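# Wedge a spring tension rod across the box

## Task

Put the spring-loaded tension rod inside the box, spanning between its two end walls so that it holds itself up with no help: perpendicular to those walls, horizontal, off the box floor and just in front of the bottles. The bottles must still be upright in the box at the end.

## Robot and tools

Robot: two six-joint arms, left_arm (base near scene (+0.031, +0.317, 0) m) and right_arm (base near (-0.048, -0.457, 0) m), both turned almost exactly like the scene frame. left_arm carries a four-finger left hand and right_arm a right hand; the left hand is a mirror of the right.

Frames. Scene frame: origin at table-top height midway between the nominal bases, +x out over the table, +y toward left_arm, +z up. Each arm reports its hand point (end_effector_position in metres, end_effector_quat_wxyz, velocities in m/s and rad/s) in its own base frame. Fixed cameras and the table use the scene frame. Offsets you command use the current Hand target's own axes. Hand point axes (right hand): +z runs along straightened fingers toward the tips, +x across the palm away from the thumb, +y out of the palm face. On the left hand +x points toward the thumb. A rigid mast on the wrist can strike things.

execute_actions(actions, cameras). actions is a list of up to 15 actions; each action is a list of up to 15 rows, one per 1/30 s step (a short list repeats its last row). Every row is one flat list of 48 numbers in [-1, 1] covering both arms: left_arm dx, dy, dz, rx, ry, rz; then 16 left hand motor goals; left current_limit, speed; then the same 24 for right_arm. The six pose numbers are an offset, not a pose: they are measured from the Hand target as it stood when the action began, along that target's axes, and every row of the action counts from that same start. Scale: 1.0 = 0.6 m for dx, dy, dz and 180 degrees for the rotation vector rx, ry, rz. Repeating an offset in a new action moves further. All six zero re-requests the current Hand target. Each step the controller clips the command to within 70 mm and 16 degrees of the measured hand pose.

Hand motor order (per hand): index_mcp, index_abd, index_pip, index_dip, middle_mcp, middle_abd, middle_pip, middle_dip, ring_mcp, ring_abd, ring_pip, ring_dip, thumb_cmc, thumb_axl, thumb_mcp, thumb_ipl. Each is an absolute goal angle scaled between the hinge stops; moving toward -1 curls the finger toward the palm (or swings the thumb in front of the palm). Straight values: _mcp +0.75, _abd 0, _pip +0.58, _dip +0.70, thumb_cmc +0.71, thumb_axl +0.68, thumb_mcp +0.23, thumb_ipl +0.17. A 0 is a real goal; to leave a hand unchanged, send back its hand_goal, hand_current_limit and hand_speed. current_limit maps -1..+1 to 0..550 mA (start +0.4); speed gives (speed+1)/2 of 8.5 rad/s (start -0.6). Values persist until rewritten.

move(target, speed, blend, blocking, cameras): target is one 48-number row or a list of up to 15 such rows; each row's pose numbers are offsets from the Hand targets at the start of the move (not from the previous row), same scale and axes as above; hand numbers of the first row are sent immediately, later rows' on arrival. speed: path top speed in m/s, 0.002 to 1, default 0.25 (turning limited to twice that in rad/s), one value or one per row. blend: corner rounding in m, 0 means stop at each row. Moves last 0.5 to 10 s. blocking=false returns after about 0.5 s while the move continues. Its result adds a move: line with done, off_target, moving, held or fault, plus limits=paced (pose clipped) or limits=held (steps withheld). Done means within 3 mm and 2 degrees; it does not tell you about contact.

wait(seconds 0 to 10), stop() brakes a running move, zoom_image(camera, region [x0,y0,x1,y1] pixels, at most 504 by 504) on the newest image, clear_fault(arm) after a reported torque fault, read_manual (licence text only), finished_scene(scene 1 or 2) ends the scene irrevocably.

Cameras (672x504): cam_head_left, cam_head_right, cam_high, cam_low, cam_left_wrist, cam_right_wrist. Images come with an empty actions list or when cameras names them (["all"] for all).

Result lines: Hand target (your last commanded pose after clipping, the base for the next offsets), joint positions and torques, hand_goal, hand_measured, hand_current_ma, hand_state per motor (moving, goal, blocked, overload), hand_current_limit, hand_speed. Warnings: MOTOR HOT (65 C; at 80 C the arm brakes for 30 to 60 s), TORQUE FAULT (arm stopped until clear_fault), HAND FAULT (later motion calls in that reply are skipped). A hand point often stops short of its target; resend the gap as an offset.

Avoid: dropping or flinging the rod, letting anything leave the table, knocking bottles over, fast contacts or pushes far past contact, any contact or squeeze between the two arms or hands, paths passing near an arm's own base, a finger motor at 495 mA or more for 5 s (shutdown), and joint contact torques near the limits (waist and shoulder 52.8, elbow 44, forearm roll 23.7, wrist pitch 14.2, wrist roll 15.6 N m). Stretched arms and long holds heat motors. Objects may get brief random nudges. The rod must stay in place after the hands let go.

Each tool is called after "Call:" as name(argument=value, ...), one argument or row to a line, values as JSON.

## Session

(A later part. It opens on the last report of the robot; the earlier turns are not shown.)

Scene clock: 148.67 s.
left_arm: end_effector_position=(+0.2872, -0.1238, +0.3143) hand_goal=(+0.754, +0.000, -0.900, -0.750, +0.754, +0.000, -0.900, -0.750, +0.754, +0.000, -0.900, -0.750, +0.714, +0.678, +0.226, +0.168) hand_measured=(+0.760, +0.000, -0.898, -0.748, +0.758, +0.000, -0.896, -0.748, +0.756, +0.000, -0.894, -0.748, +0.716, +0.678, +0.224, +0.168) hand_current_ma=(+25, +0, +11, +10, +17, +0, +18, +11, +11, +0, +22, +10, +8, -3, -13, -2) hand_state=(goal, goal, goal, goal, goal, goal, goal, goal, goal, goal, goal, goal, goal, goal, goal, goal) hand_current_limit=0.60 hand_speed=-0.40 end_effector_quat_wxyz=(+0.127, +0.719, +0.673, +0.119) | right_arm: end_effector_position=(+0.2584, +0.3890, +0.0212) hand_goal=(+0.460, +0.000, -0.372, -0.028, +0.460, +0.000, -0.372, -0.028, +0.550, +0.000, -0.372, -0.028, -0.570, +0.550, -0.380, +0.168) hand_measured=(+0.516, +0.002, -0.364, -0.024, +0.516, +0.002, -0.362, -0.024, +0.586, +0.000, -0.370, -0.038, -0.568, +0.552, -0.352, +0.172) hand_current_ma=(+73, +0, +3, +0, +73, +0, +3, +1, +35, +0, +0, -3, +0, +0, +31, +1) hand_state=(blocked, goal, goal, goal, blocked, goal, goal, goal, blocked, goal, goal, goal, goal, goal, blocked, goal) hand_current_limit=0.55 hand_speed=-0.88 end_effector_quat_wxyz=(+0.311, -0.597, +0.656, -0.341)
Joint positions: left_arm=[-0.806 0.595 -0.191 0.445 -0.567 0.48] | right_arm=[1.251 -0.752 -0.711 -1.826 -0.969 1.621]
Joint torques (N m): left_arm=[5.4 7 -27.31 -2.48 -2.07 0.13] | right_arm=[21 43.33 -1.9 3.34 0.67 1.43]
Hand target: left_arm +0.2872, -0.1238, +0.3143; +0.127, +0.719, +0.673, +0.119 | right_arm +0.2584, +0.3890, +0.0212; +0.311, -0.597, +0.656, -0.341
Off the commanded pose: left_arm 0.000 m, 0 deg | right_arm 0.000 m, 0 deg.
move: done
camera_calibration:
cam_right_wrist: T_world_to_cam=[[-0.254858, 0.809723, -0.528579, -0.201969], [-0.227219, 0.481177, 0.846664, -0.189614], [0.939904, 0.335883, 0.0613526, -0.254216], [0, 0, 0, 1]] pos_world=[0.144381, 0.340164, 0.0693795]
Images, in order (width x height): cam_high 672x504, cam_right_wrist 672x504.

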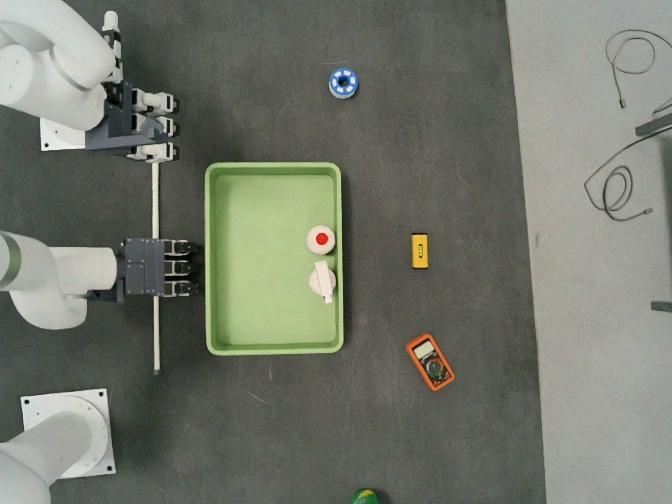

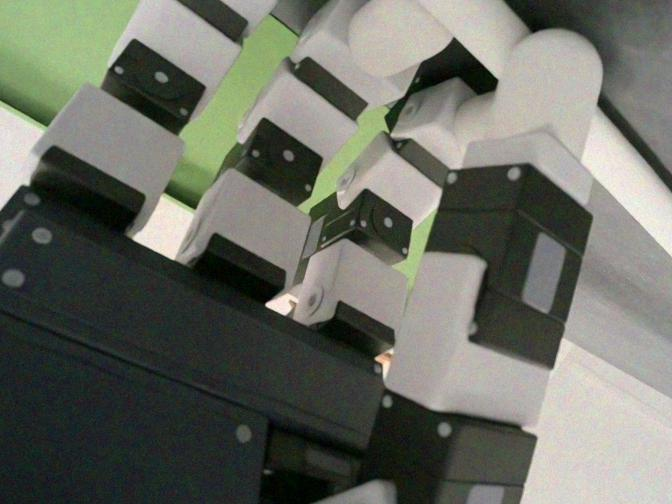

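Call:
move(
  target=[0,0,0,0,0,0,0.754,0,-0.9,-0.75,0.754,0,-0.9,-0.75,0.754,0,-0.9,-0.75,0.714,0.678,0.226,0.168,0.6,-0.4,0,0,0,0,0,0,0.38,0,-0.42,-0.08,0.38,0,-0.42,-0.08,0.5,0,-0.372,-0.028,-0.57,0.55,-0.56,0.06,0.65,-0.85],
  speed=0.02,
  cameras=["cam_high","cam_right_wrist"],
)

Call:
zoom_image(
  camera="cam_high",
  region=[100, 140, 220, 390],
)

Scene clock: 160.40 s.
left_arm: end_effector_position=(+0.2872, -0.1238, +0.3143) hand_goal=(+0.754, +0.000, -0.900, -0.750, +0.754, +0.000, -0.900, -0.750, +0.754, +0.000, -0.900, -0.750, +0.714, +0.678, +0.226, +0.168) hand_measured=(+0.760, +0.000, -0.898, -0.748, +0.758, +0.000, -0.896, -0.748, +0.756, +0.000, -0.894, -0.748, +0.716, +0.678, +0.224, +0.168) hand_current_ma=(+25, +0, +11, +10, +17, +0, +18, +11, +11, +0, +22, +10, +8, -3, -13, -2) hand_state=(goal, goal, goal, goal, goal, goal, goal, goal, goal, goal, goal, goal, goal, goal, goal, goal) hand_current_limit=0.60 hand_speed=-0.40 end_effector_quat_wxyz=(+0.127, +0.719, +0.673, +0.119) | right_arm: end_effector_position=(+0.2584, +0.3890, +0.0212) hand_goal=(+0.380, +0.000, -0.420, -0.080, +0.380, +0.000, -0.420, -0.080, +0.500, +0.000, -0.372, -0.028, -0.570, +0.550, -0.560, +0.060) hand_measured=(+0.514, +0.002, -0.370, -0.064, +0.514, +0.002, -0.370, -0.060, +0.586, +0.000, -0.370, -0.038, -0.558, +0.544, -0.354, +0.152) hand_current_ma=(+352, +0, +53, +8, +353, +0, +56, +12, +159, +0, +0, -3, +4, -2, +454, +270) hand_state=(blocked, goal, blocked, goal, blocked, goal, blocked, blocked, blocked, goal, goal, goal, goal, goal, blocked, blocked) hand_current_limit=0.65 hand_speed=-0.85 end_effector_quat_wxyz=(+0.311, -0.597, +0.656, -0.341)
Joint positions: left_arm=[-0.806 0.595 -0.191 0.445 -0.567 0.48] | right_arm=[1.251 -0.752 -0.711 -1.826 -0.969 1.621]
Joint torques (N m): left_arm=[5.46 6.32 -27.61 -2.38 -2.01 0.08] | right_arm=[14.06 42.6 -5.17 2.77 0.56 1.38]
Hand target: left_arm +0.2872, -0.1238, +0.3143; +0.127, +0.719, +0.673, +0.119 | right_arm +0.2584, +0.3890, +0.0212; +0.311, -0.597, +0.656, -0.341
Off the commanded pose: left_arm 0.000 m, 0 deg | right_arm 0.000 m, 0 deg.
move: done
camera_calibration:
cam_right_wrist: T_world_to_cam=[[-0.254858, 0.809723, -0.528579, -0.201969], [-0.227219, 0.481177, 0.846664, -0.189614], [0.939904, 0.335883, 0.0613526, -0.254216], [0, 0, 0, 1]] pos_world=[0.144381, 0.340164, 0.0693795]
Images, in order (width x height): cam_high 672x504, cam_right_wrist 672x504.

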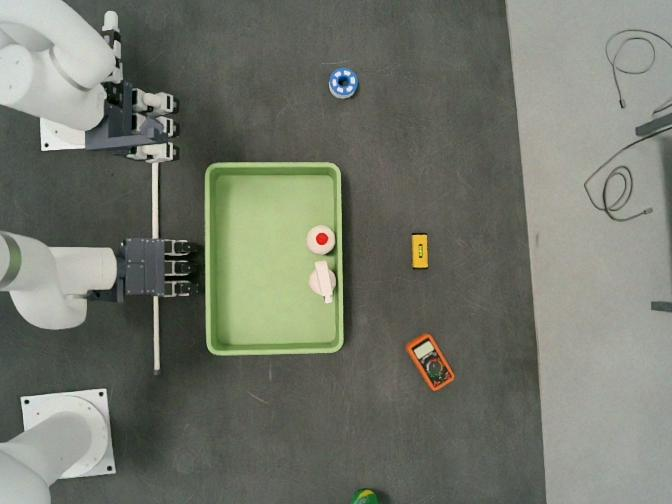

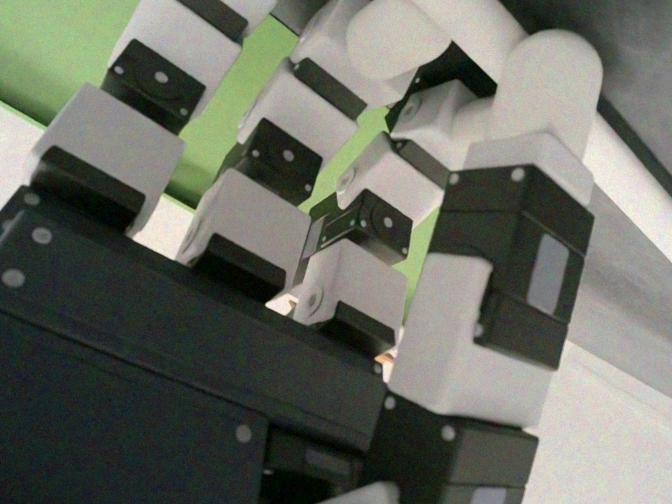

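Scaled by 2.016 from the camera's 672x504 image, which has a finer 960x720 frame.

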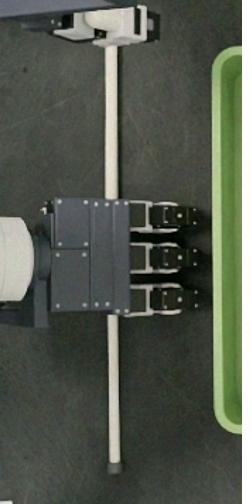

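Call:
move(
  target=[0,0,0,0,0,0,0.754,0,-0.9,-0.75,0.754,0,-0.9,-0.75,0.754,0,-0.9,-0.75,0.714,0.678,0.226,0.168,0.6,-0.4,0,-0.0819,-0.0575,0,0,0,0.38,0,-0.42,-0.08,0.38,0,-0.42,-0.08,0.5,0,-0.372,-0.028,-0.57,0.55,-0.56,0.06,0.65,-0.85],
  speed=0.05,
  cameras=["cam_high","cam_head_left","cam_low","cam_right_wrist"],
)

Call:
zoom_image(
  camera="cam_high",
  region=[100, 140, 220, 390],
)

Call:
zoom_image(
  camera="cam_head_left",
  region=[200, 260, 440, 400],
)

Scene clock: 183.73 s.
left_arm: end_effector_position=(+0.2872, -0.1238, +0.3143) hand_goal=(+0.754, +0.000, -0.900, -0.750, +0.754, +0.000, -0.900, -0.750, +0.754, +0.000, -0.900, -0.750, +0.714, +0.678, +0.226, +0.168) hand_measured=(+0.760, +0.000, -0.898, -0.748, +0.758, +0.000, -0.896, -0.748, +0.756, +0.000, -0.894, -0.748, +0.716, +0.678, +0.224, +0.168) hand_current_ma=(+25, +0, +11, +10, +17, +0, +18, +11, +11, +0, +22, +10, +8, -3, -13, -2) hand_state=(goal, goal, goal, goal, goal, goal, goal, goal, goal, goal, goal, goal, goal, goal, goal, goal) hand_current_limit=0.60 hand_speed=-0.40 end_effector_quat_wxyz=(+0.127, +0.719, +0.673, +0.119) | right_arm: end_effector_position=(+0.2584, +0.3889, +0.0812) hand_goal=(+0.380, +0.000, -0.420, -0.080, +0.380, +0.000, -0.420, -0.080, +0.500, +0.000, -0.372, -0.028, -0.570, +0.550, -0.560, +0.060) hand_measured=(+0.504, +0.002, -0.370, -0.064, +0.504, +0.002, -0.370, -0.060, +0.502, +0.000, -0.368, -0.030, -0.554, +0.540, -0.352, +0.152) hand_current_ma=(+306, +0, +53, +8, +309, +0, +56, +12, +0, +0, +0, +0, +7, -5, +454, +270) hand_state=(blocked, goal, blocked, goal, blocked, goal, blocked, blocked, goal, goal, goal, goal, goal, goal, blocked, blocked) hand_current_limit=0.65 hand_speed=-0.85 end_effector_quat_wxyz=(+0.311, -0.597, +0.656, -0.341)
Joint positions: left_arm=[-0.806 0.595 -0.191 0.445 -0.567 0.48] | right_arm=[1.251 -0.583 -0.664 -1.742 -0.943 1.475]
Joint torques (N m): left_arm=[5.83 7.04 -27.26 -2.09 -1.92 -0.09] | right_arm=[6.36 51.92 -4.19 3.24 0.65 -1.55]
Hand target: left_arm +0.2872, -0.1238, +0.3143; +0.127, +0.719, +0.673, +0.119 | right_arm +0.2583, +0.3890, +0.0812; +0.311, -0.597, +0.656, -0.341
Off the commanded pose: left_arm 0.000 m, 0 deg | right_arm 0.000 m, 0 deg.
move: done
camera_calibration:
cam_right_wrist: T_world_to_cam=[[-0.254864, 0.809736, -0.528557, -0.170261], [-0.227212, 0.481156, 0.846678, -0.240409], [0.939904, 0.335883, 0.0613525, -0.257897], [0, 0, 0, 1]] pos_world=[0.144381, 0.340164, 0.12938]
Images, in order (width x height): cam_head_left 672x504, cam_high 672x504, cam_low 672x504, cam_right_wrist 672x504.

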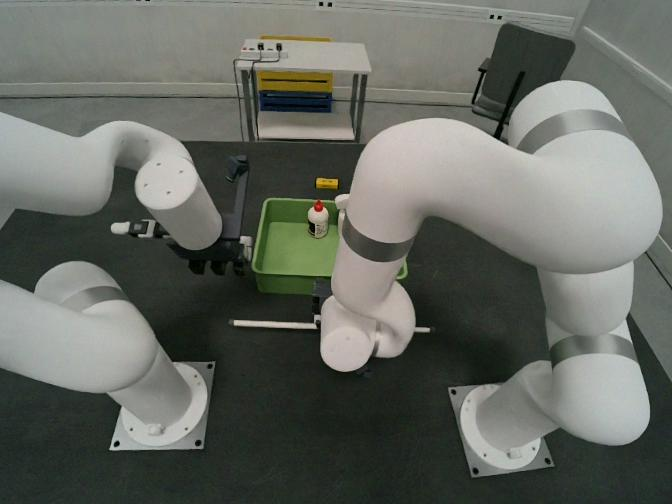

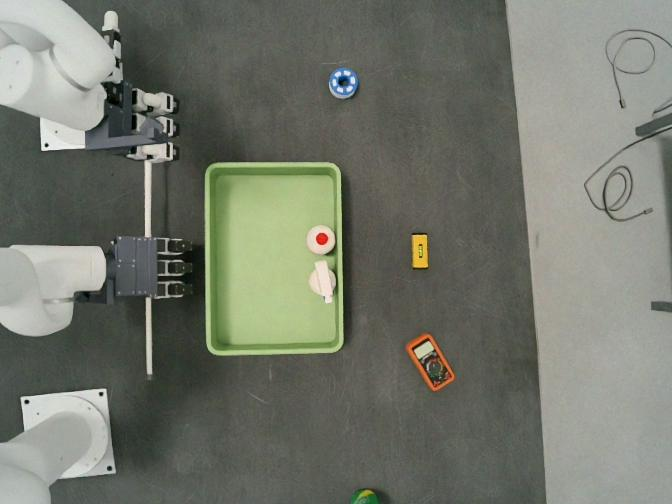

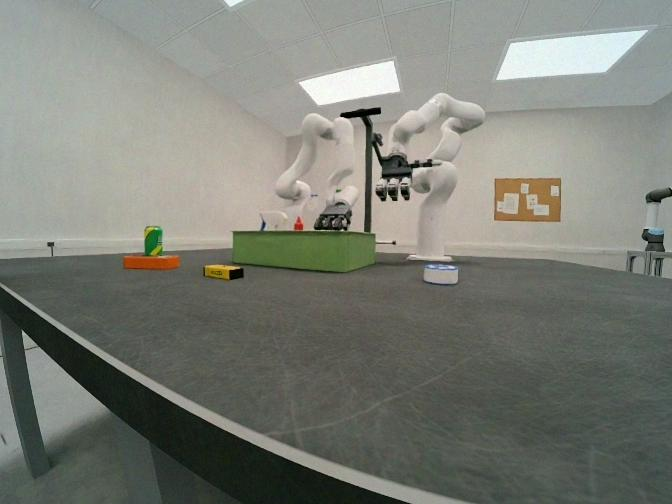

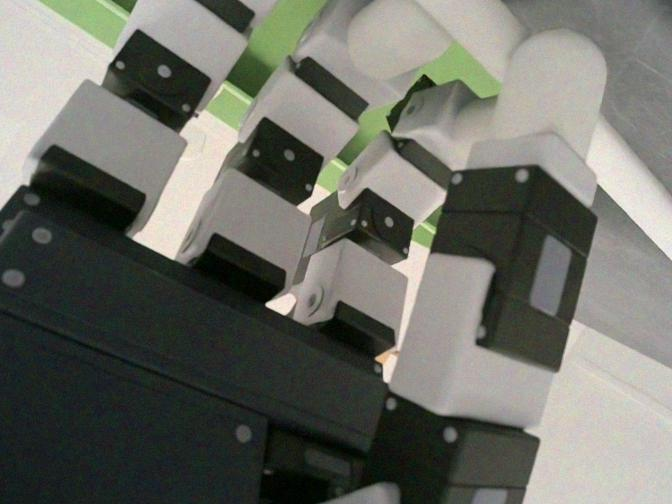

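Scaled by 2.016 from the camera's 672x504 image, which has a finer 960x720 frame.

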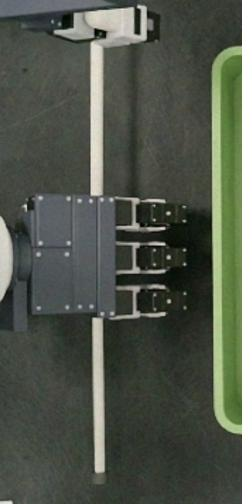

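Scaled by 2.100 from the camera's 672x504 image, which has a finer 960x720 frame.

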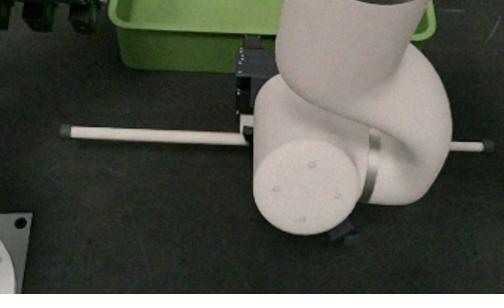

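Call:
move(
  target=[
    [0,0,0,0,0,0,0.754,0,-0.9,-0.75,0.754,0,-0.9,-0.75,0.754,0,-0.9,-0.75,0.714,0.678,0.226,0.168,0.6,-0.4,0,-0.1283,-0.09,0,0,0,0.38,0,-0.42,-0.08,0.38,0,-0.42,-0.08,0.5,0,-0.372,-0.028,-0.57,0.55,-0.56,0.06,0.65,-0.85],
    [0,0,0,0,0,0,0.754,0,-0.9,-0.75,0.754,0,-0.9,-0.75,0.754,0,-0.9,-0.75,0.714,0.678,0.226,0.168,0.6,-0.4,-0.0083,-0.3388,0.2105,0,0,0,0.38,0,-0.42,-0.08,0.38,0,-0.42,-0.08,0.5,0,-0.372,-0.028,-0.57,0.55,-0.56,0.06,0.65,-0.85],
  ],
  speed=0.1,
  blend=[0.02,0],
  cameras=["cam_high","cam_head_left","cam_low"],
)

Call:
zoom_image(
  camera="cam_high",
  region=[170, 130, 370, 390],
)

Call:
zoom_image(
  camera="cam_low",
  region=[200, 180, 420, 290],
)

Scene clock: 196.17 s.
left_arm: end_effector_position=(+0.2872, -0.1238, +0.3143) hand_goal=(+0.754, +0.000, -0.900, -0.750, +0.754, +0.000, -0.900, -0.750, +0.754, +0.000, -0.900, -0.750, +0.714, +0.678, +0.226, +0.168) hand_measured=(+0.760, +0.000, -0.898, -0.748, +0.758, +0.000, -0.896, -0.748, +0.756, +0.000, -0.894, -0.748, +0.716, +0.678, +0.224, +0.168) hand_current_ma=(+25, +0, +11, +10, +17, +0, +18, +11, +11, +0, +22, +10, +8, -3, -13, -2) hand_state=(goal, goal, goal, goal, goal, goal, goal, goal, goal, goal, goal, goal, goal, goal, goal, goal) hand_current_limit=0.60 hand_speed=-0.40 end_effector_quat_wxyz=(+0.127, +0.719, +0.673, +0.119) | right_arm: end_effector_position=(+0.4779, +0.3733, +0.1752) hand_goal=(+0.380, +0.000, -0.420, -0.080, +0.380, +0.000, -0.420, -0.080, +0.500, +0.000, -0.372, -0.028, -0.570, +0.550, -0.560, +0.060) hand_measured=(+0.504, +0.002, -0.370, -0.064, +0.504, +0.002, -0.370, -0.060, +0.502, +0.000, -0.368, -0.030, -0.554, +0.540, -0.352, +0.152) hand_current_ma=(+306, +0, +53, +8, +307, +0, +56, +12, +0, +0, +0, +0, +7, -5, +454, +270) hand_state=(blocked, goal, blocked, goal, blocked, goal, blocked, blocked, goal, goal, goal, goal, goal, goal, blocked, blocked) hand_current_limit=0.65 hand_speed=-0.85 end_effector_quat_wxyz=(+0.311, -0.597, +0.656, -0.341)
Joint positions: left_arm=[-0.806 0.595 -0.191 0.445 -0.567 0.48] | right_arm=[0.811 -0.52 -0.928 -1.924 -0.755 1.1]
Joint torques (N m): left_arm=[6.1 5.58 -27.5 -1.77 -1.95 -0.66] | right_arm=[-16.34 35.39 -31.48 -2.97 0.88 -1.55]
Hand target: left_arm +0.2872, -0.1238, +0.3143; +0.127, +0.719, +0.673, +0.119 | right_arm +0.4779, +0.3733, +0.1752; +0.311, -0.597, +0.656, -0.341
Off the commanded pose: left_arm 0.000 m, 0 deg | right_arm 0.000 m, 0 deg.
move: done
Images, in order (width x height): cam_head_left 672x504, cam_high 672x504, cam_low 672x504.

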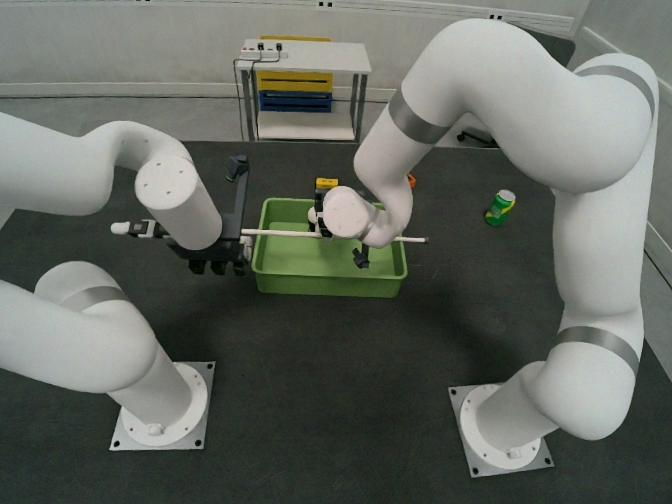

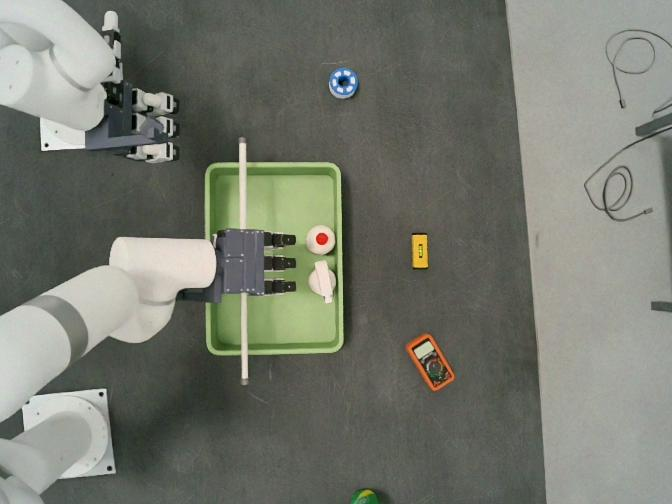

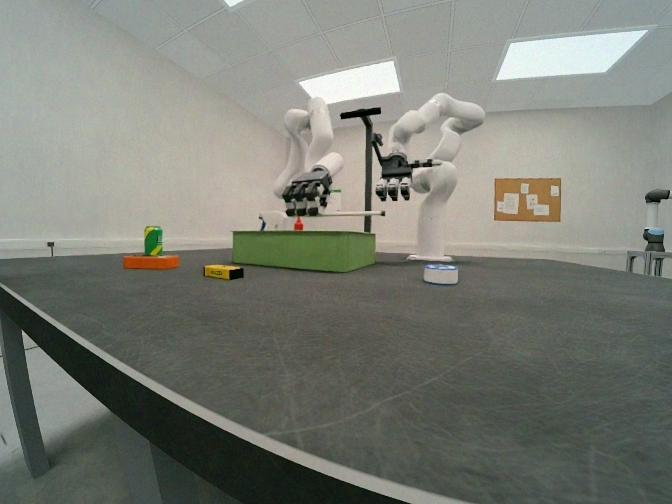

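Scaled by 1.938 from the camera's 672x504 image, which has a finer 960x720 frame.

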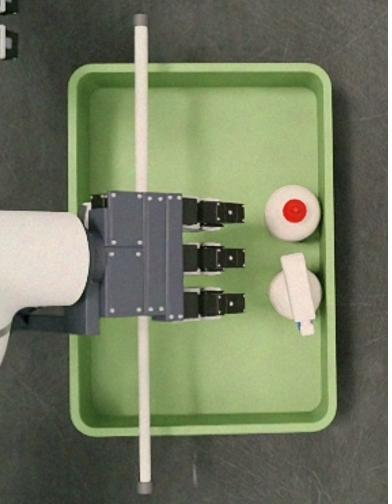

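Scaled by 2.291 from the camera's 672x504 image, which has a finer 960x720 frame.

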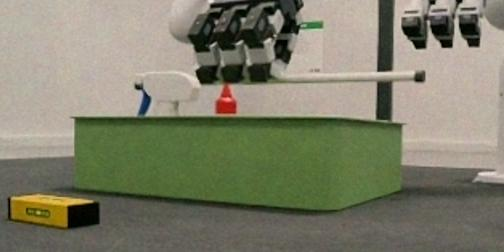

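Call:
move(
  target=[
    [0,0,0,0,0,0,0.754,0,-0.9,-0.75,0.754,0,-0.9,-0.75,0.754,0,-0.9,-0.75,0.714,0.678,0.226,0.168,0.6,-0.4,0,0.0696,0.0488,0,0,0,0.38,0,-0.42,-0.08,0.38,0,-0.42,-0.08,0.5,0,-0.372,-0.028,-0.57,0.55,-0.56,0.06,0.65,-0.85],
  ],
  speed=0.05,
  cameras=["cam_high","cam_head_left","cam_low"],
)

Call:
zoom_image(
  camera="cam_low",
  region=[220, 200, 400, 290],
)

Call:
zoom_image(
  camera="cam_head_left",
  region=[220, 180, 440, 310],
)

Scene clock: 202.70 s.
left_arm: end_effector_position=(+0.2872, -0.1238, +0.3143) hand_goal=(+0.754, +0.000, -0.900, -0.750, +0.754, +0.000, -0.900, -0.750, +0.754, +0.000, -0.900, -0.750, +0.714, +0.678, +0.226, +0.168) hand_measured=(+0.760, +0.000, -0.898, -0.748, +0.758, +0.000, -0.896, -0.748, +0.756, +0.000, -0.894, -0.748, +0.716, +0.678, +0.224, +0.168) hand_current_ma=(+25, +0, +11, +10, +17, +0, +18, +11, +11, +0, +22, +10, +8, -3, -13, -2) hand_state=(goal, goal, goal, goal, goal, goal, goal, goal, goal, goal, goal, goal, goal, goal, goal, goal) hand_current_limit=0.60 hand_speed=-0.40 end_effector_quat_wxyz=(+0.127, +0.719, +0.673, +0.119) | right_arm: end_effector_position=(+0.4780, +0.3734, +0.1242) hand_goal=(+0.380, +0.000, -0.420, -0.080, +0.380, +0.000, -0.420, -0.080, +0.500, +0.000, -0.372, -0.028, -0.570, +0.550, -0.560, +0.060) hand_measured=(+0.504, +0.002, -0.370, -0.064, +0.504, +0.002, -0.370, -0.060, +0.502, +0.000, -0.368, -0.030, -0.554, +0.540, -0.352, +0.152) hand_current_ma=(+306, +0, +53, +8, +307, +0, +56, +12, +0, +0, +0, +0, +7, -5, +454, +270) hand_state=(blocked, goal, blocked, goal, blocked, goal, blocked, blocked, goal, goal, goal, goal, goal, goal, blocked, blocked) hand_current_limit=0.65 hand_speed=-0.85 end_effector_quat_wxyz=(+0.311, -0.597, +0.656, -0.341)
Joint positions: left_arm=[-0.806 0.595 -0.191 0.445 -0.567 0.48] | right_arm=[0.811 -0.625 -0.934 -2.018 -0.794 1.23]
Joint torques (N m): left_arm=[6.61 5.9 -27.34 -2.97 -1.93 -0.84] | right_arm=[7.81 36.09 -29.79 -2.42 -2.83 1.49]
Hand target: left_arm +0.2872, -0.1238, +0.3143; +0.127, +0.719, +0.673, +0.119 | right_arm +0.4779, +0.3734, +0.1242; +0.311, -0.597, +0.656, -0.341
Off the commanded pose: left_arm 0.000 m, 0 deg | right_arm 0.000 m, 0 deg.
move: done
Images, in order (width x height): cam_head_left 672x504, cam_high 672x504, cam_low 672x504.

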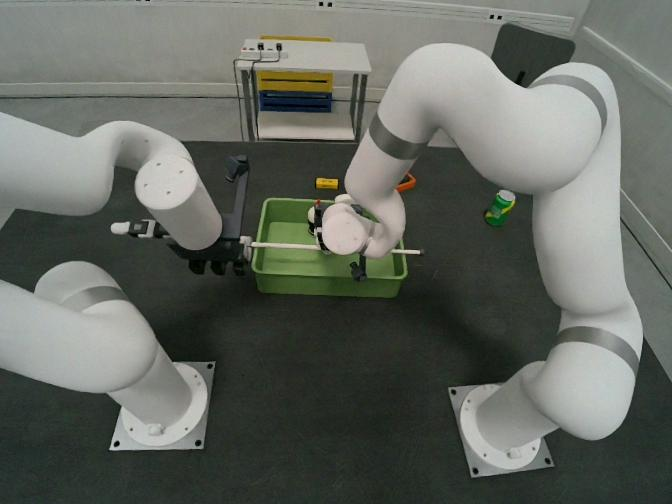

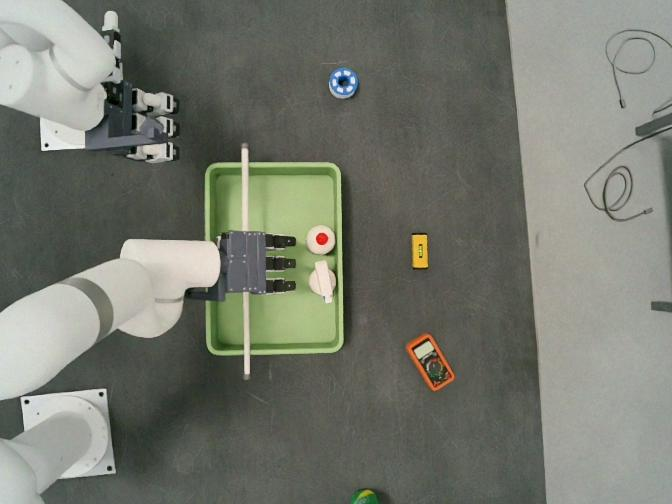

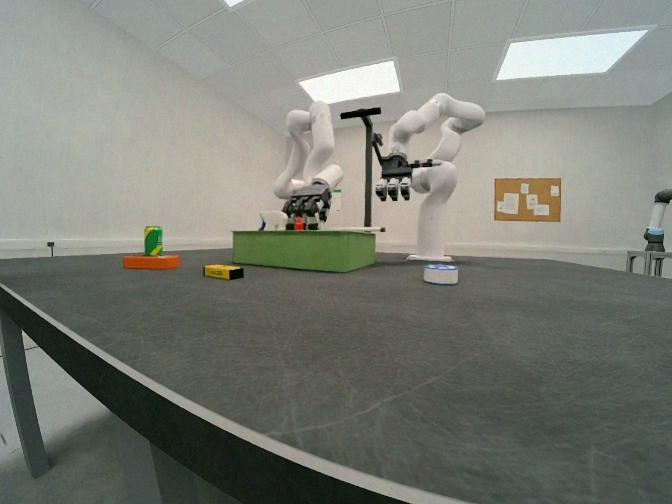

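Scaled by 2.800 from the camera's 672x504 image, which has a finer 960x720 frame.

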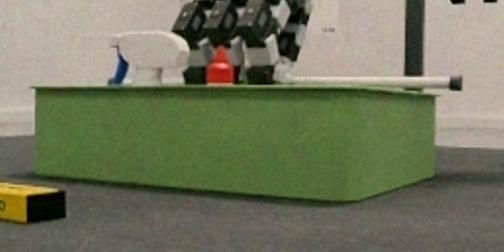

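Scaled by 2.291 from the camera's 672x504 image, which has a finer 960x720 frame.

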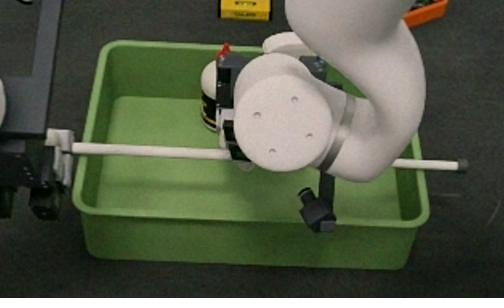

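Call:
move(
  target=[
    [0,0,0,0,0,0,0.754,0,-0.9,-0.75,0.754,0,-0.9,-0.75,0.754,0,-0.9,-0.75,0.714,0.678,0.226,0.168,0.6,-0.4,0,0.0055,0.0038,0,0,0,0.38,0,-0.42,-0.08,0.38,0,-0.42,-0.08,0.5,0,-0.372,-0.028,-0.57,0.55,-0.56,0.06,0.65,-0.85],
    [0,0,0,0,0,0,0.754,0,-0.9,-0.75,0.754,0,-0.9,-0.75,0.754,0,-0.9,-0.75,0.714,0.678,0.226,0.168,0.6,-0.4,0,0.0055,0.0038,0,0,0,0.47,0,-0.372,-0.06,0.47,0,-0.372,-0.06,0.5,0,-0.372,-0.028,-0.57,0.55,-0.38,0.15,0.4,-0.92],
    [0,0,0,0,0,0,0.754,0,-0.9,-0.75,0.754,0,-0.9,-0.75,0.754,0,-0.9,-0.75,0.714,0.678,0.226,0.168,0.6,-0.4,0,0.0055,0.0038,0,0,0,0.5,0,-0.372,-0.06,0.5,0,-0.372,-0.06,0.5,0,-0.372,-0.028,-0.57,0.55,0.05,0.168,0.4,-0.88],
  ],
  speed=0.02,
  cameras=["cam_high","cam_head_left","cam_right_wrist"],
)

Call:
zoom_image(
  camera="cam_high",
  region=[170, 130, 370, 390],
)

Scene clock: 216.53 s.
left_arm: end_effector_position=(+0.2872, -0.1238, +0.3143) hand_goal=(+0.754, +0.000, -0.900, -0.750, +0.754, +0.000, -0.900, -0.750, +0.754, +0.000, -0.900, -0.750, +0.714, +0.678, +0.226, +0.168) hand_measured=(+0.760, +0.000, -0.898, -0.748, +0.758, +0.000, -0.896, -0.748, +0.756, +0.000, -0.894, -0.748, +0.716, +0.678, +0.224, +0.168) hand_current_ma=(+25, +0, +11, +10, +17, +0, +18, +11, +11, +0, +22, +10, +8, -3, -13, -2) hand_state=(goal, goal, goal, goal, goal, goal, goal, goal, goal, goal, goal, goal, goal, goal, goal, goal) hand_current_limit=0.60 hand_speed=-0.40 end_effector_quat_wxyz=(+0.127, +0.719, +0.673, +0.119) | right_arm: end_effector_position=(+0.4779, +0.3734, +0.1202) hand_goal=(+0.500, +0.000, -0.372, -0.060, +0.500, +0.000, -0.372, -0.060, +0.500, +0.000, -0.372, -0.028, -0.570, +0.550, +0.050, +0.168) hand_measured=(+0.498, +0.002, -0.368, -0.058, +0.498, +0.002, -0.366, -0.056, +0.498, +0.000, -0.368, -0.028, -0.568, +0.548, +0.046, +0.170) hand_current_ma=(+0, +0, +1, +0, +0, +0, +1, +1, +0, +0, +1, +0, +0, +0, -1, +0) hand_state=(goal, goal, goal, goal, goal, goal, goal, goal, goal, goal, goal, goal, goal, goal, goal, goal) hand_current_limit=0.40 hand_speed=-0.88 end_effector_quat_wxyz=(+0.311, -0.597, +0.656, -0.341)
Joint positions: left_arm=[-0.806 0.595 -0.191 0.445 -0.567 0.48] | right_arm=[0.811 -0.634 -0.935 -2.025 -0.797 1.24]
Joint torques (N m): left_arm=[5.3 4.64 -27.03 -2.15 -2 -0.53] | right_arm=[16.43 36.82 -15.49 -1.98 0.4 1.23]
Hand target: left_arm +0.2872, -0.1238, +0.3143; +0.127, +0.719, +0.673, +0.119 | right_arm +0.4779, +0.3734, +0.1202; +0.311, -0.597, +0.656, -0.341
Off the commanded pose: left_arm 0.000 m, 0 deg | right_arm 0.000 m, 0 deg.
move: done
camera_calibration:
cam_right_wrist: T_world_to_cam=[[-0.254809, 0.809741, -0.528575, -0.081091], [-0.227299, 0.481148, 0.846659, -0.216014], [0.939898, 0.335881, 0.0614523, -0.461372], [0, 0, 0, 1]] pos_world=[0.363881, 0.324564, 0.16838]
Images, in order (width x height): cam_head_left 672x504, cam_high 672x504, cam_right_wrist 672x504.

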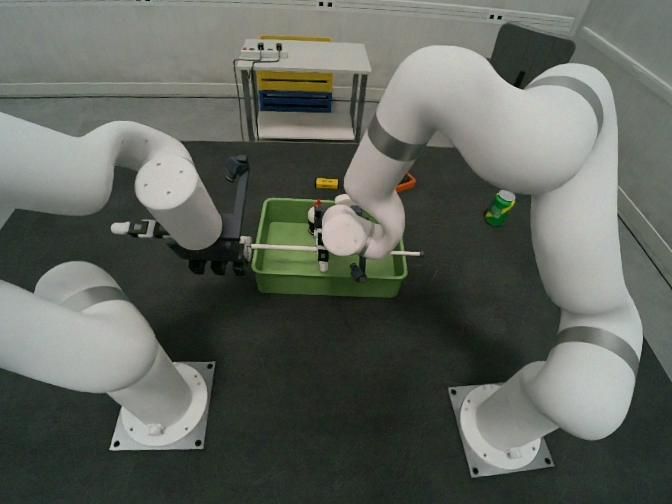

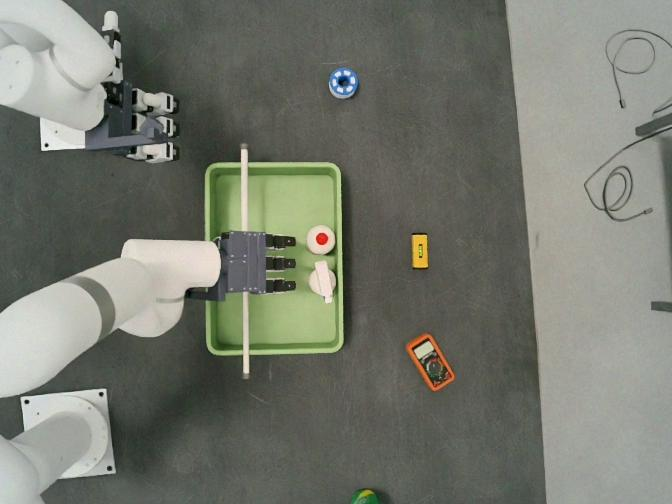

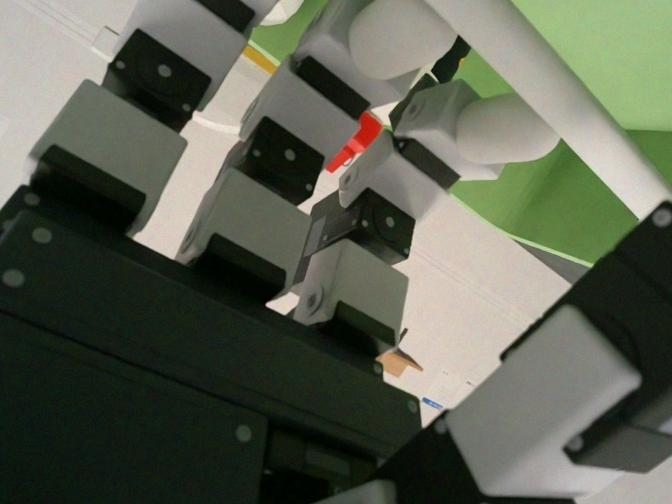

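Scaled by 1.938 from the camera's 672x504 image, which has a finer 960x720 frame.

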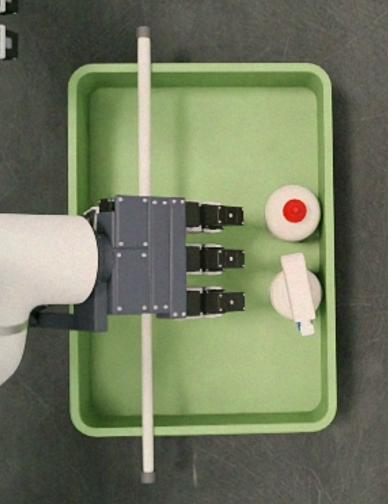

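Call:
move(
  target=[
    [0,0,0,0,0,0,0.754,0,-0.9,-0.75,0.754,0,-0.9,-0.75,0.754,0,-0.9,-0.75,0.714,0.678,0.226,0.168,0.6,-0.4,0,0,0,0,0,0,0.46,0,-0.372,-0.028,0.46,0,-0.372,-0.028,0.5,0,-0.372,-0.028,-0.57,0.55,-0.38,0.168,0.5,-0.85],
    [0,0,0,0,0,0,0.754,0,-0.9,-0.75,0.754,0,-0.9,-0.75,0.754,0,-0.9,-0.75,0.714,0.678,0.226,0.168,0.6,-0.4,0,0,0,0,0,0,0.39,0,-0.42,-0.08,0.39,0,-0.42,-0.08,0.5,0,-0.372,-0.028,-0.57,0.55,-0.52,0.06,0.6,-0.85],
    [0,0,0,0,0,0,0.754,0,-0.9,-0.75,0.754,0,-0.9,-0.75,0.754,0,-0.9,-0.75,0.714,0.678,0.226,0.168,0.6,-0.4,0,-0.0109,-0.0077,0,0,0,0.39,0,-0.42,-0.08,0.39,0,-0.42,-0.08,0.5,0,-0.372,-0.028,-0.57,0.55,-0.52,0.06,0.6,-0.85],
    [0,0,0,0,0,0,0.754,0,-0.9,-0.75,0.754,0,-0.9,-0.75,0.754,0,-0.9,-0.75,0.714,0.678,0.226,0.168,0.6,-0.4,0,-0.0349,0.0264,0,0,0,0.39,0,-0.42,-0.08,0.39,0,-0.42,-0.08,0.5,0,-0.372,-0.028,-0.57,0.55,-0.52,0.06,0.6,-0.85],
    [0,0,0,0,0,0,0.754,0,-0.9,-0.75,0.754,0,-0.9,-0.75,0.754,0,-0.9,-0.75,0.714,0.678,0.226,0.168,0.6,-0.4,0,-0.0239,0.0341,0,0,0,0.39,0,-0.42,-0.08,0.39,0,-0.42,-0.08,0.5,0,-0.372,-0.028,-0.57,0.55,-0.52,0.06,0.6,-0.85],
  ],
  speed=[0.03,0.03,0.03,0.05,0.03],
  cameras=["cam_high","cam_right_wrist"],
)

Call:
zoom_image(
  camera="cam_high",
  region=[170, 130, 370, 390],
)

Scene clock: 258.93 s.
left_arm: end_effector_position=(+0.2872, -0.1238, +0.3143) hand_goal=(+0.754, +0.000, -0.900, -0.750, +0.754, +0.000, -0.900, -0.750, +0.754, +0.000, -0.900, -0.750, +0.714, +0.678, +0.226, +0.168) hand_measured=(+0.760, +0.000, -0.898, -0.748, +0.758, +0.000, -0.896, -0.748, +0.756, +0.000, -0.894, -0.748, +0.716, +0.678, +0.224, +0.168) hand_current_ma=(+25, +0, +11, +10, +17, +0, +18, +11, +11, +0, +22, +10, +8, -3, -13, -2) hand_state=(goal, goal, goal, goal, goal, goal, goal, goal, goal, goal, goal, goal, goal, goal, goal, goal) hand_current_limit=0.60 hand_speed=-0.40 end_effector_quat_wxyz=(+0.127, +0.719, +0.673, +0.119) | right_arm: end_effector_position=(+0.5028, +0.3711, +0.1202) hand_goal=(+0.390, +0.000, -0.420, -0.080, +0.390, +0.000, -0.420, -0.080, +0.500, +0.000, -0.372, -0.028, -0.570, +0.550, -0.520, +0.060) hand_measured=(+0.458, +0.002, -0.382, -0.070, +0.458, +0.002, -0.380, -0.066, +0.498, +0.000, -0.368, -0.028, -0.558, +0.542, -0.318, +0.166) hand_current_ma=(+108, +0, +33, +3, +107, +0, +37, +5, +0, +0, +1, +0, +4, -3, +440, +353) hand_state=(blocked, goal, blocked, goal, blocked, goal, blocked, goal, goal, goal, goal, goal, goal, goal, blocked, blocked) hand_current_limit=0.60 hand_speed=-0.85 end_effector_quat_wxyz=(+0.311, -0.597, +0.656, -0.341)
Joint positions: left_arm=[-0.806 0.595 -0.191 0.445 -0.567 0.48] | right_arm=[0.773 -0.659 -0.983 -2.046 -0.777 1.219]
Joint torques (N m): left_arm=[5.45 6.63 -27.31 -1.8 -1.83 -0.65] | right_arm=[-15.98 38.2 -29.64 -2.73 -2.76 1.46]
Hand target: left_arm +0.2872, -0.1238, +0.3143; +0.127, +0.719, +0.673, +0.119 | right_arm +0.5028, +0.3711, +0.1202; +0.311, -0.597, +0.656, -0.341
Off the commanded pose: left_arm 0.000 m, 0 deg | right_arm 0.000 m, 0 deg.
move: done
camera_calibration:
cam_right_wrist: T_world_to_cam=[[-0.254864, 0.809736, -0.528557, -0.0728639], [-0.227212, 0.481156, 0.846678, -0.209286], [0.939904, 0.335883, 0.0613525, -0.48399], [0, 0, 0, 1]] pos_world=[0.388781, 0.322264, 0.16838]
Images, in order (width x height): cam_high 672x504, cam_right_wrist 672x504.

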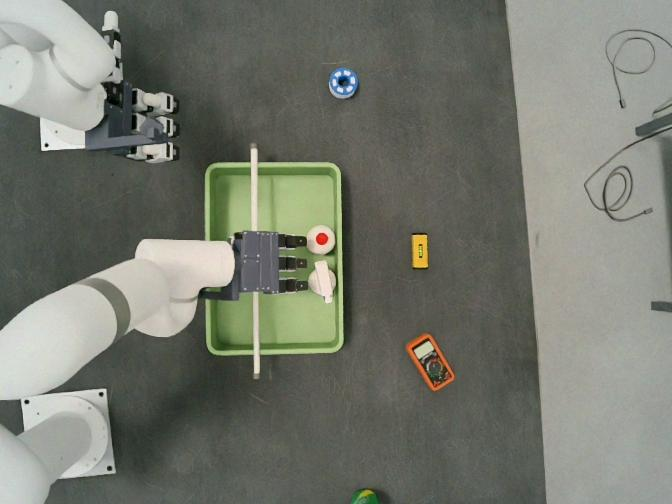

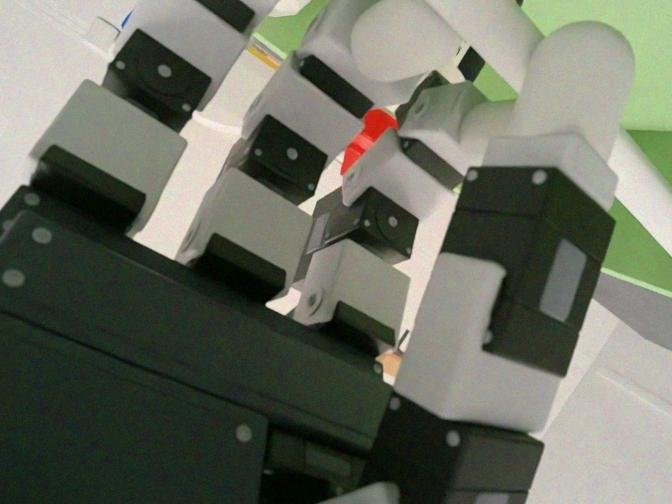

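Scaled by 1.938 from the camera's 672x504 image, which has a finer 960x720 frame.

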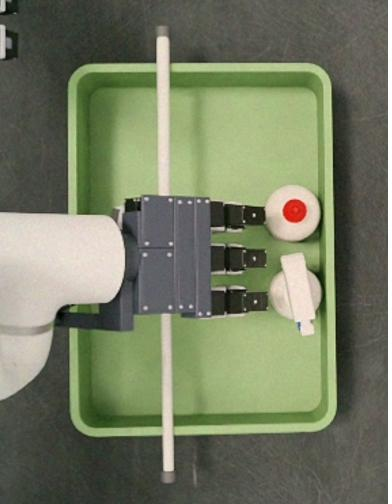

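Call:
move(
  target=[
    [0,0,0,0,0,0,0.754,0,0.576,0.696,0.754,0,0.576,0.696,0.754,0,0.576,0.696,0.714,0.678,0.226,0.168,0.4,-0.4,0,0,0,0,0,0,0.47,0,-0.372,-0.06,0.47,0,-0.372,-0.06,0.5,0,-0.372,-0.028,-0.57,0.55,-0.38,0.15,0.4,-0.92],
    [0,0,0,0,0,0,0.754,0,0.576,0.696,0.754,0,0.576,0.696,0.754,0,0.576,0.696,0.714,0.678,0.226,0.168,0.4,-0.4,0,0,0,0,0,0,0.51,0,-0.372,-0.06,0.51,0,-0.372,-0.06,0.5,0,-0.372,-0.028,-0.57,0.55,0.05,0.168,0.4,-0.86],
    [0,0,0,0,0,0,0.754,0,0.576,0.696,0.754,0,0.576,0.696,0.754,0,0.576,0.696,0.714,0.678,0.226,0.168,0.4,-0.4,0,-0.2077,-0.1395,0,0,0,0.51,0,-0.372,-0.06,0.51,0,-0.372,-0.06,0.5,0,-0.372,-0.028,-0.57,0.55,0.05,0.168,0.4,-0.86],
  ],
  speed=[0.03,0.03,0.08],
  cameras=["cam_high"],
)

Call:
zoom_image(
  camera="cam_high",
  region=[170, 130, 370, 390],
)

Scene clock: 287.03 s.
left_arm: end_effector_position=(+0.2872, -0.1238, +0.3143) hand_goal=(+0.754, +0.000, +0.576, +0.696, +0.754, +0.000, +0.576, +0.696, +0.754, +0.000, +0.576, +0.696, +0.714, +0.678, +0.226, +0.168) hand_measured=(+0.760, +0.000, +0.574, +0.694, +0.758, +0.000, +0.574, +0.694, +0.756, +0.000, +0.574, +0.694, +0.716, +0.678, +0.224, +0.168) hand_current_ma=(+25, +0, -8, -10, +17, +0, -8, -11, +11, +0, -8, -11, +8, -3, -13, -2) hand_state=(goal, goal, goal, goal, goal, goal, goal, goal, goal, goal, goal, goal, goal, goal, goal, goal) hand_current_limit=0.40 hand_speed=-0.40 end_effector_quat_wxyz=(+0.127, +0.719, +0.673, +0.119) | right_arm: end_effector_position=(+0.5058, +0.3707, +0.2703) hand_goal=(+0.510, +0.000, -0.372, -0.060, +0.510, +0.000, -0.372, -0.060, +0.500, +0.000, -0.372, -0.028, -0.570, +0.550, +0.050, +0.168) hand_measured=(+0.500, +0.002, -0.368, -0.058, +0.500, +0.002, -0.368, -0.058, +0.498, +0.000, -0.368, -0.028, -0.568, +0.548, +0.046, +0.170) hand_current_ma=(-3, +0, +1, +0, -4, +0, +1, +0, +0, +0, +1, +0, +0, +0, -1, +0) hand_state=(goal, goal, goal, goal, goal, goal, goal, goal, goal, goal, goal, goal, goal, goal, goal, goal) hand_current_limit=0.40 hand_speed=-0.86 end_effector_quat_wxyz=(+0.311, -0.597, +0.656, -0.341)
Joint positions: left_arm=[-0.806 0.595 -0.191 0.445 -0.567 0.48] | right_arm=[0.768 -0.39 -1.012 -1.729 -0.68 0.792]
Joint torques (N m): left_arm=[4.63 6.29 -26.99 -1.92 -1.94 -0.63] | right_arm=[-15.08 52.36 -34.63 2.05 0.93 -1.4]
Hand target: left_arm +0.2872, -0.1238, +0.3143; +0.127, +0.719, +0.673, +0.119 | right_arm +0.5058, +0.3707, +0.2703; +0.311, -0.597, +0.656, -0.341
Off the commanded pose: left_arm 0.000 m, 0 deg | right_arm 0.000 m, 0 deg.
move: done
Images, in order (width x height): cam_high 672x504.

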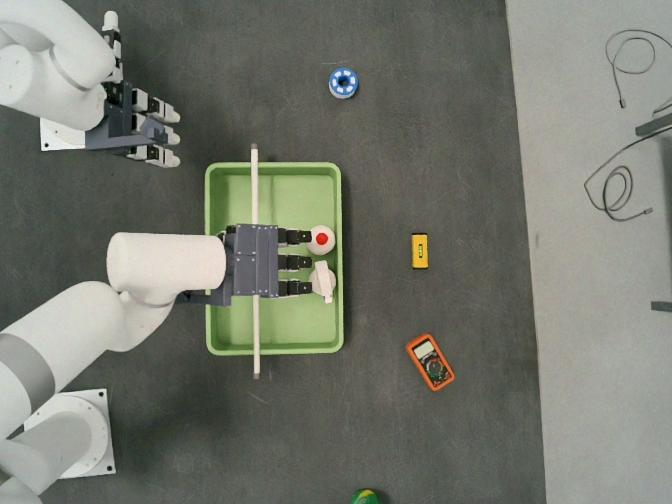

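Scaled by 1.938 from the camera's 672x504 image, which has a finer 960x720 frame.

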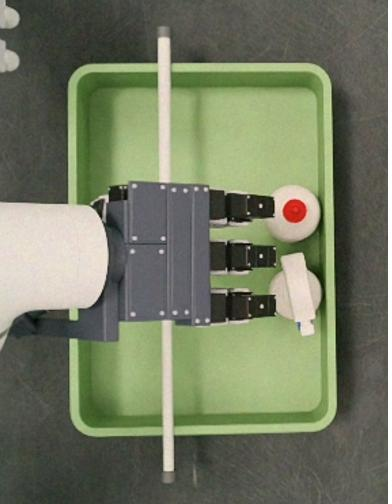

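Call:
move(
  target=[
    [0,0,0,0,0,0,0.754,0,0.576,0.696,0.754,0,0.576,0.696,0.754,0,0.576,0.696,0.714,0.678,0.226,0.168,0.4,-0.4,0.3432,-0.037,-0.1213,0,0,0,0.51,0,-0.372,-0.06,0.51,0,-0.372,-0.06,0.5,0,-0.372,-0.028,-0.57,0.55,0.05,0.168,0.4,-0.86],
    [-0.2072,0.1397,0.1312,0,0,0,0.754,0,0.576,0.696,0.754,0,0.576,0.696,0.754,0,0.576,0.696,0.714,0.678,0.226,0.168,0.4,-0.4,0.3432,-0.037,-0.1213,0,0,-0.5,0.754,0,0.576,0.696,0.754,0,0.576,0.696,0.754,0,0.576,0.696,0.714,0.678,0.226,0.168,0.4,-0.4],
    [-0.2072,0.1397,0.1312,0,0,0,0.754,0,0.576,0.696,0.754,0,0.576,0.696,0.754,0,0.576,0.696,0.714,0.678,0.226,0.168,0.4,-0.4,0.3432,-0.037,-0.1213,0,-0.3815,-0.9234,0.754,0,0.576,0.696,0.754,0,0.576,0.696,0.754,0,0.576,0.696,0.714,0.678,0.226,0.168,0.4,-0.4],
  ],
  speed=[0.25,0.5,0.5],
  cameras=["cam_high","cam_left_wrist","cam_right_wrist","cam_head_left"],
)

Call:
zoom_image(
  camera="cam_high",
  region=[170, 130, 370, 390],
)

Scene clock: 304.43 s.
left_arm: end_effector_position=(+0.3845, -0.2548, +0.2691) hand_goal=(+0.754, +0.000, +0.576, +0.696, +0.754, +0.000, +0.576, +0.696, +0.754, +0.000, +0.576, +0.696, +0.714, +0.678, +0.226, +0.168) hand_measured=(+0.760, +0.000, +0.574, +0.694, +0.758, +0.000, +0.574, +0.694, +0.756, +0.000, +0.574, +0.694, +0.716, +0.678, +0.224, +0.168) hand_current_ma=(+25, +0, -8, -10, +17, +0, -8, -11, +11, +0, -8, -11, +8, -3, -13, -2) hand_state=(goal, goal, goal, goal, goal, goal, goal, goal, goal, goal, goal, goal, goal, goal, goal, goal) hand_current_limit=0.40 hand_speed=-0.40 end_effector_quat_wxyz=(+0.127, +0.719, +0.673, +0.119) | right_arm: end_effector_position=(+0.4399, +0.1699, +0.3300) hand_goal=(+0.754, +0.000, +0.576, +0.696, +0.754, +0.000, +0.576, +0.696, +0.754, +0.000, +0.576, +0.696, +0.714, +0.678, +0.226, +0.168) hand_measured=(+0.756, +0.002, +0.574, +0.694, +0.756, +0.002, +0.574, +0.694, +0.756, +0.000, +0.574, +0.694, +0.716, +0.676, +0.220, +0.168) hand_current_ma=(+0, +0, +0, +0, +0, +0, +0, +0, +0, +0, +0, +0, +0, +0, -2, +0) hand_state=(goal, goal, goal, goal, goal, goal, goal, goal, goal, goal, goal, goal, goal, goal, goal, goal) hand_current_limit=0.40 hand_speed=-0.40 end_effector_quat_wxyz=(+0.064, +0.737, +0.670, +0.060)
Joint positions: left_arm=[-0.864 -0.051 -0.536 0.826 -0.341 0.007] | right_arm=[0.566 0.035 -0.684 -0.192 -0.586 -3.897]
Joint torques (N m): left_arm=[-9.34 8.58 -23.82 4.7 2.36 -1.18] | right_arm=[-15.52 12.96 -35.81 3.56 -1.53 -1.35]
Hand target: left_arm +0.3845, -0.2548, +0.2691; +0.127, +0.719, +0.673, +0.119 | right_arm +0.4399, +0.1699, +0.3300; +0.064, +0.737, +0.670, +0.060
Off the commanded pose: left_arm 0.000 m, 0 deg | right_arm 0.000 m, 0 deg.
move: done; limits=paced
camera_calibration:
cam_left_wrist: T_world_to_cam=[[-0.664704, -0.716941, -0.210155, 0.0944959], [-0.710317, 0.519271, 0.475192, 0.237262], [-0.231557, 0.465139, -0.854416, 0.56167], [0, 0, 0, 1]] pos_world=[0.361402, -0.31671, 0.387014]
cam_right_wrist: T_world_to_cam=[[0.541267, -0.837647, 0.0733348, -0.084006], [-0.693917, -0.395726, 0.601565, 0.130799], [-0.474878, -0.376496, -0.795451, 0.656045], [0, 0, 0, 1]] pos_world=[0.447775, 0.228391, 0.449328]
Images, in order (width x height): cam_head_left 672x504, cam_high 672x504, cam_left_wrist 672x504, cam_right_wrist 672x504.

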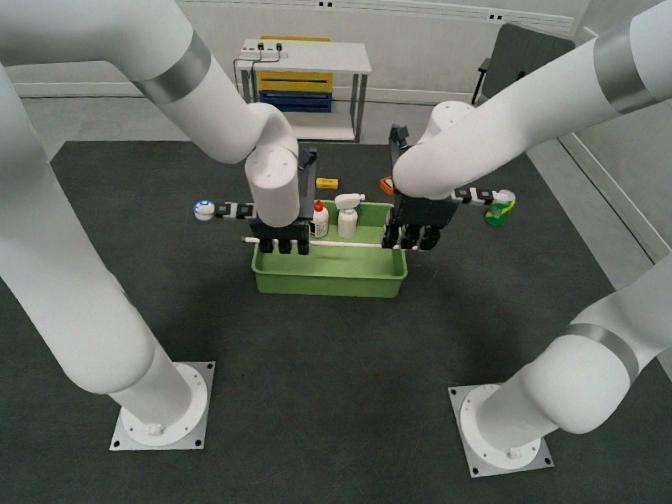

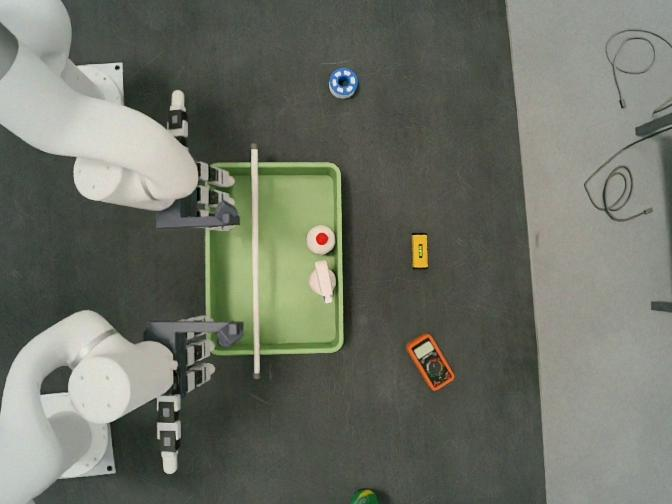

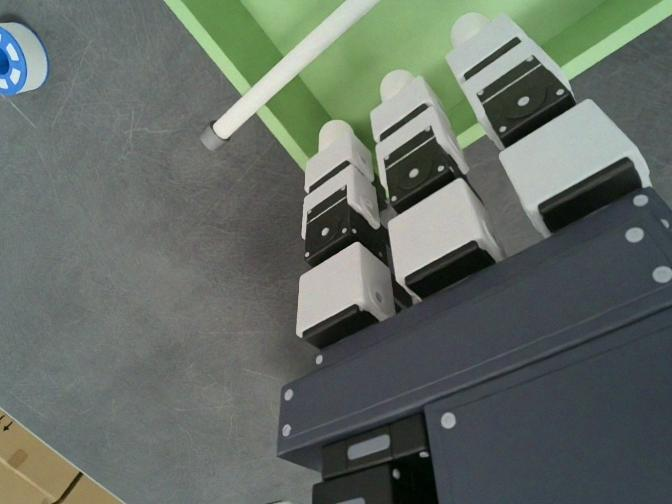

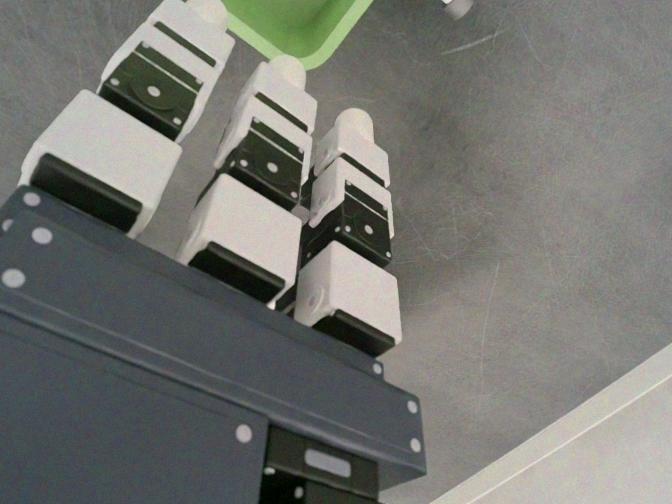

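Scaled by 1.938 from the camera's 672x504 image, which has a finer 960x720 frame.

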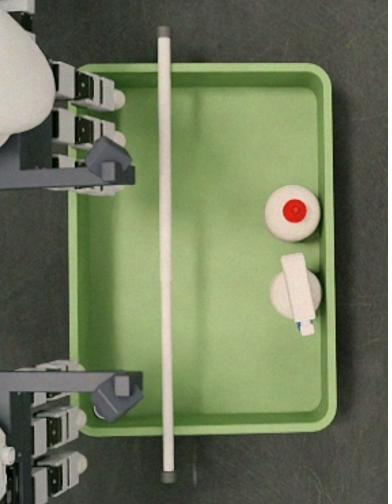

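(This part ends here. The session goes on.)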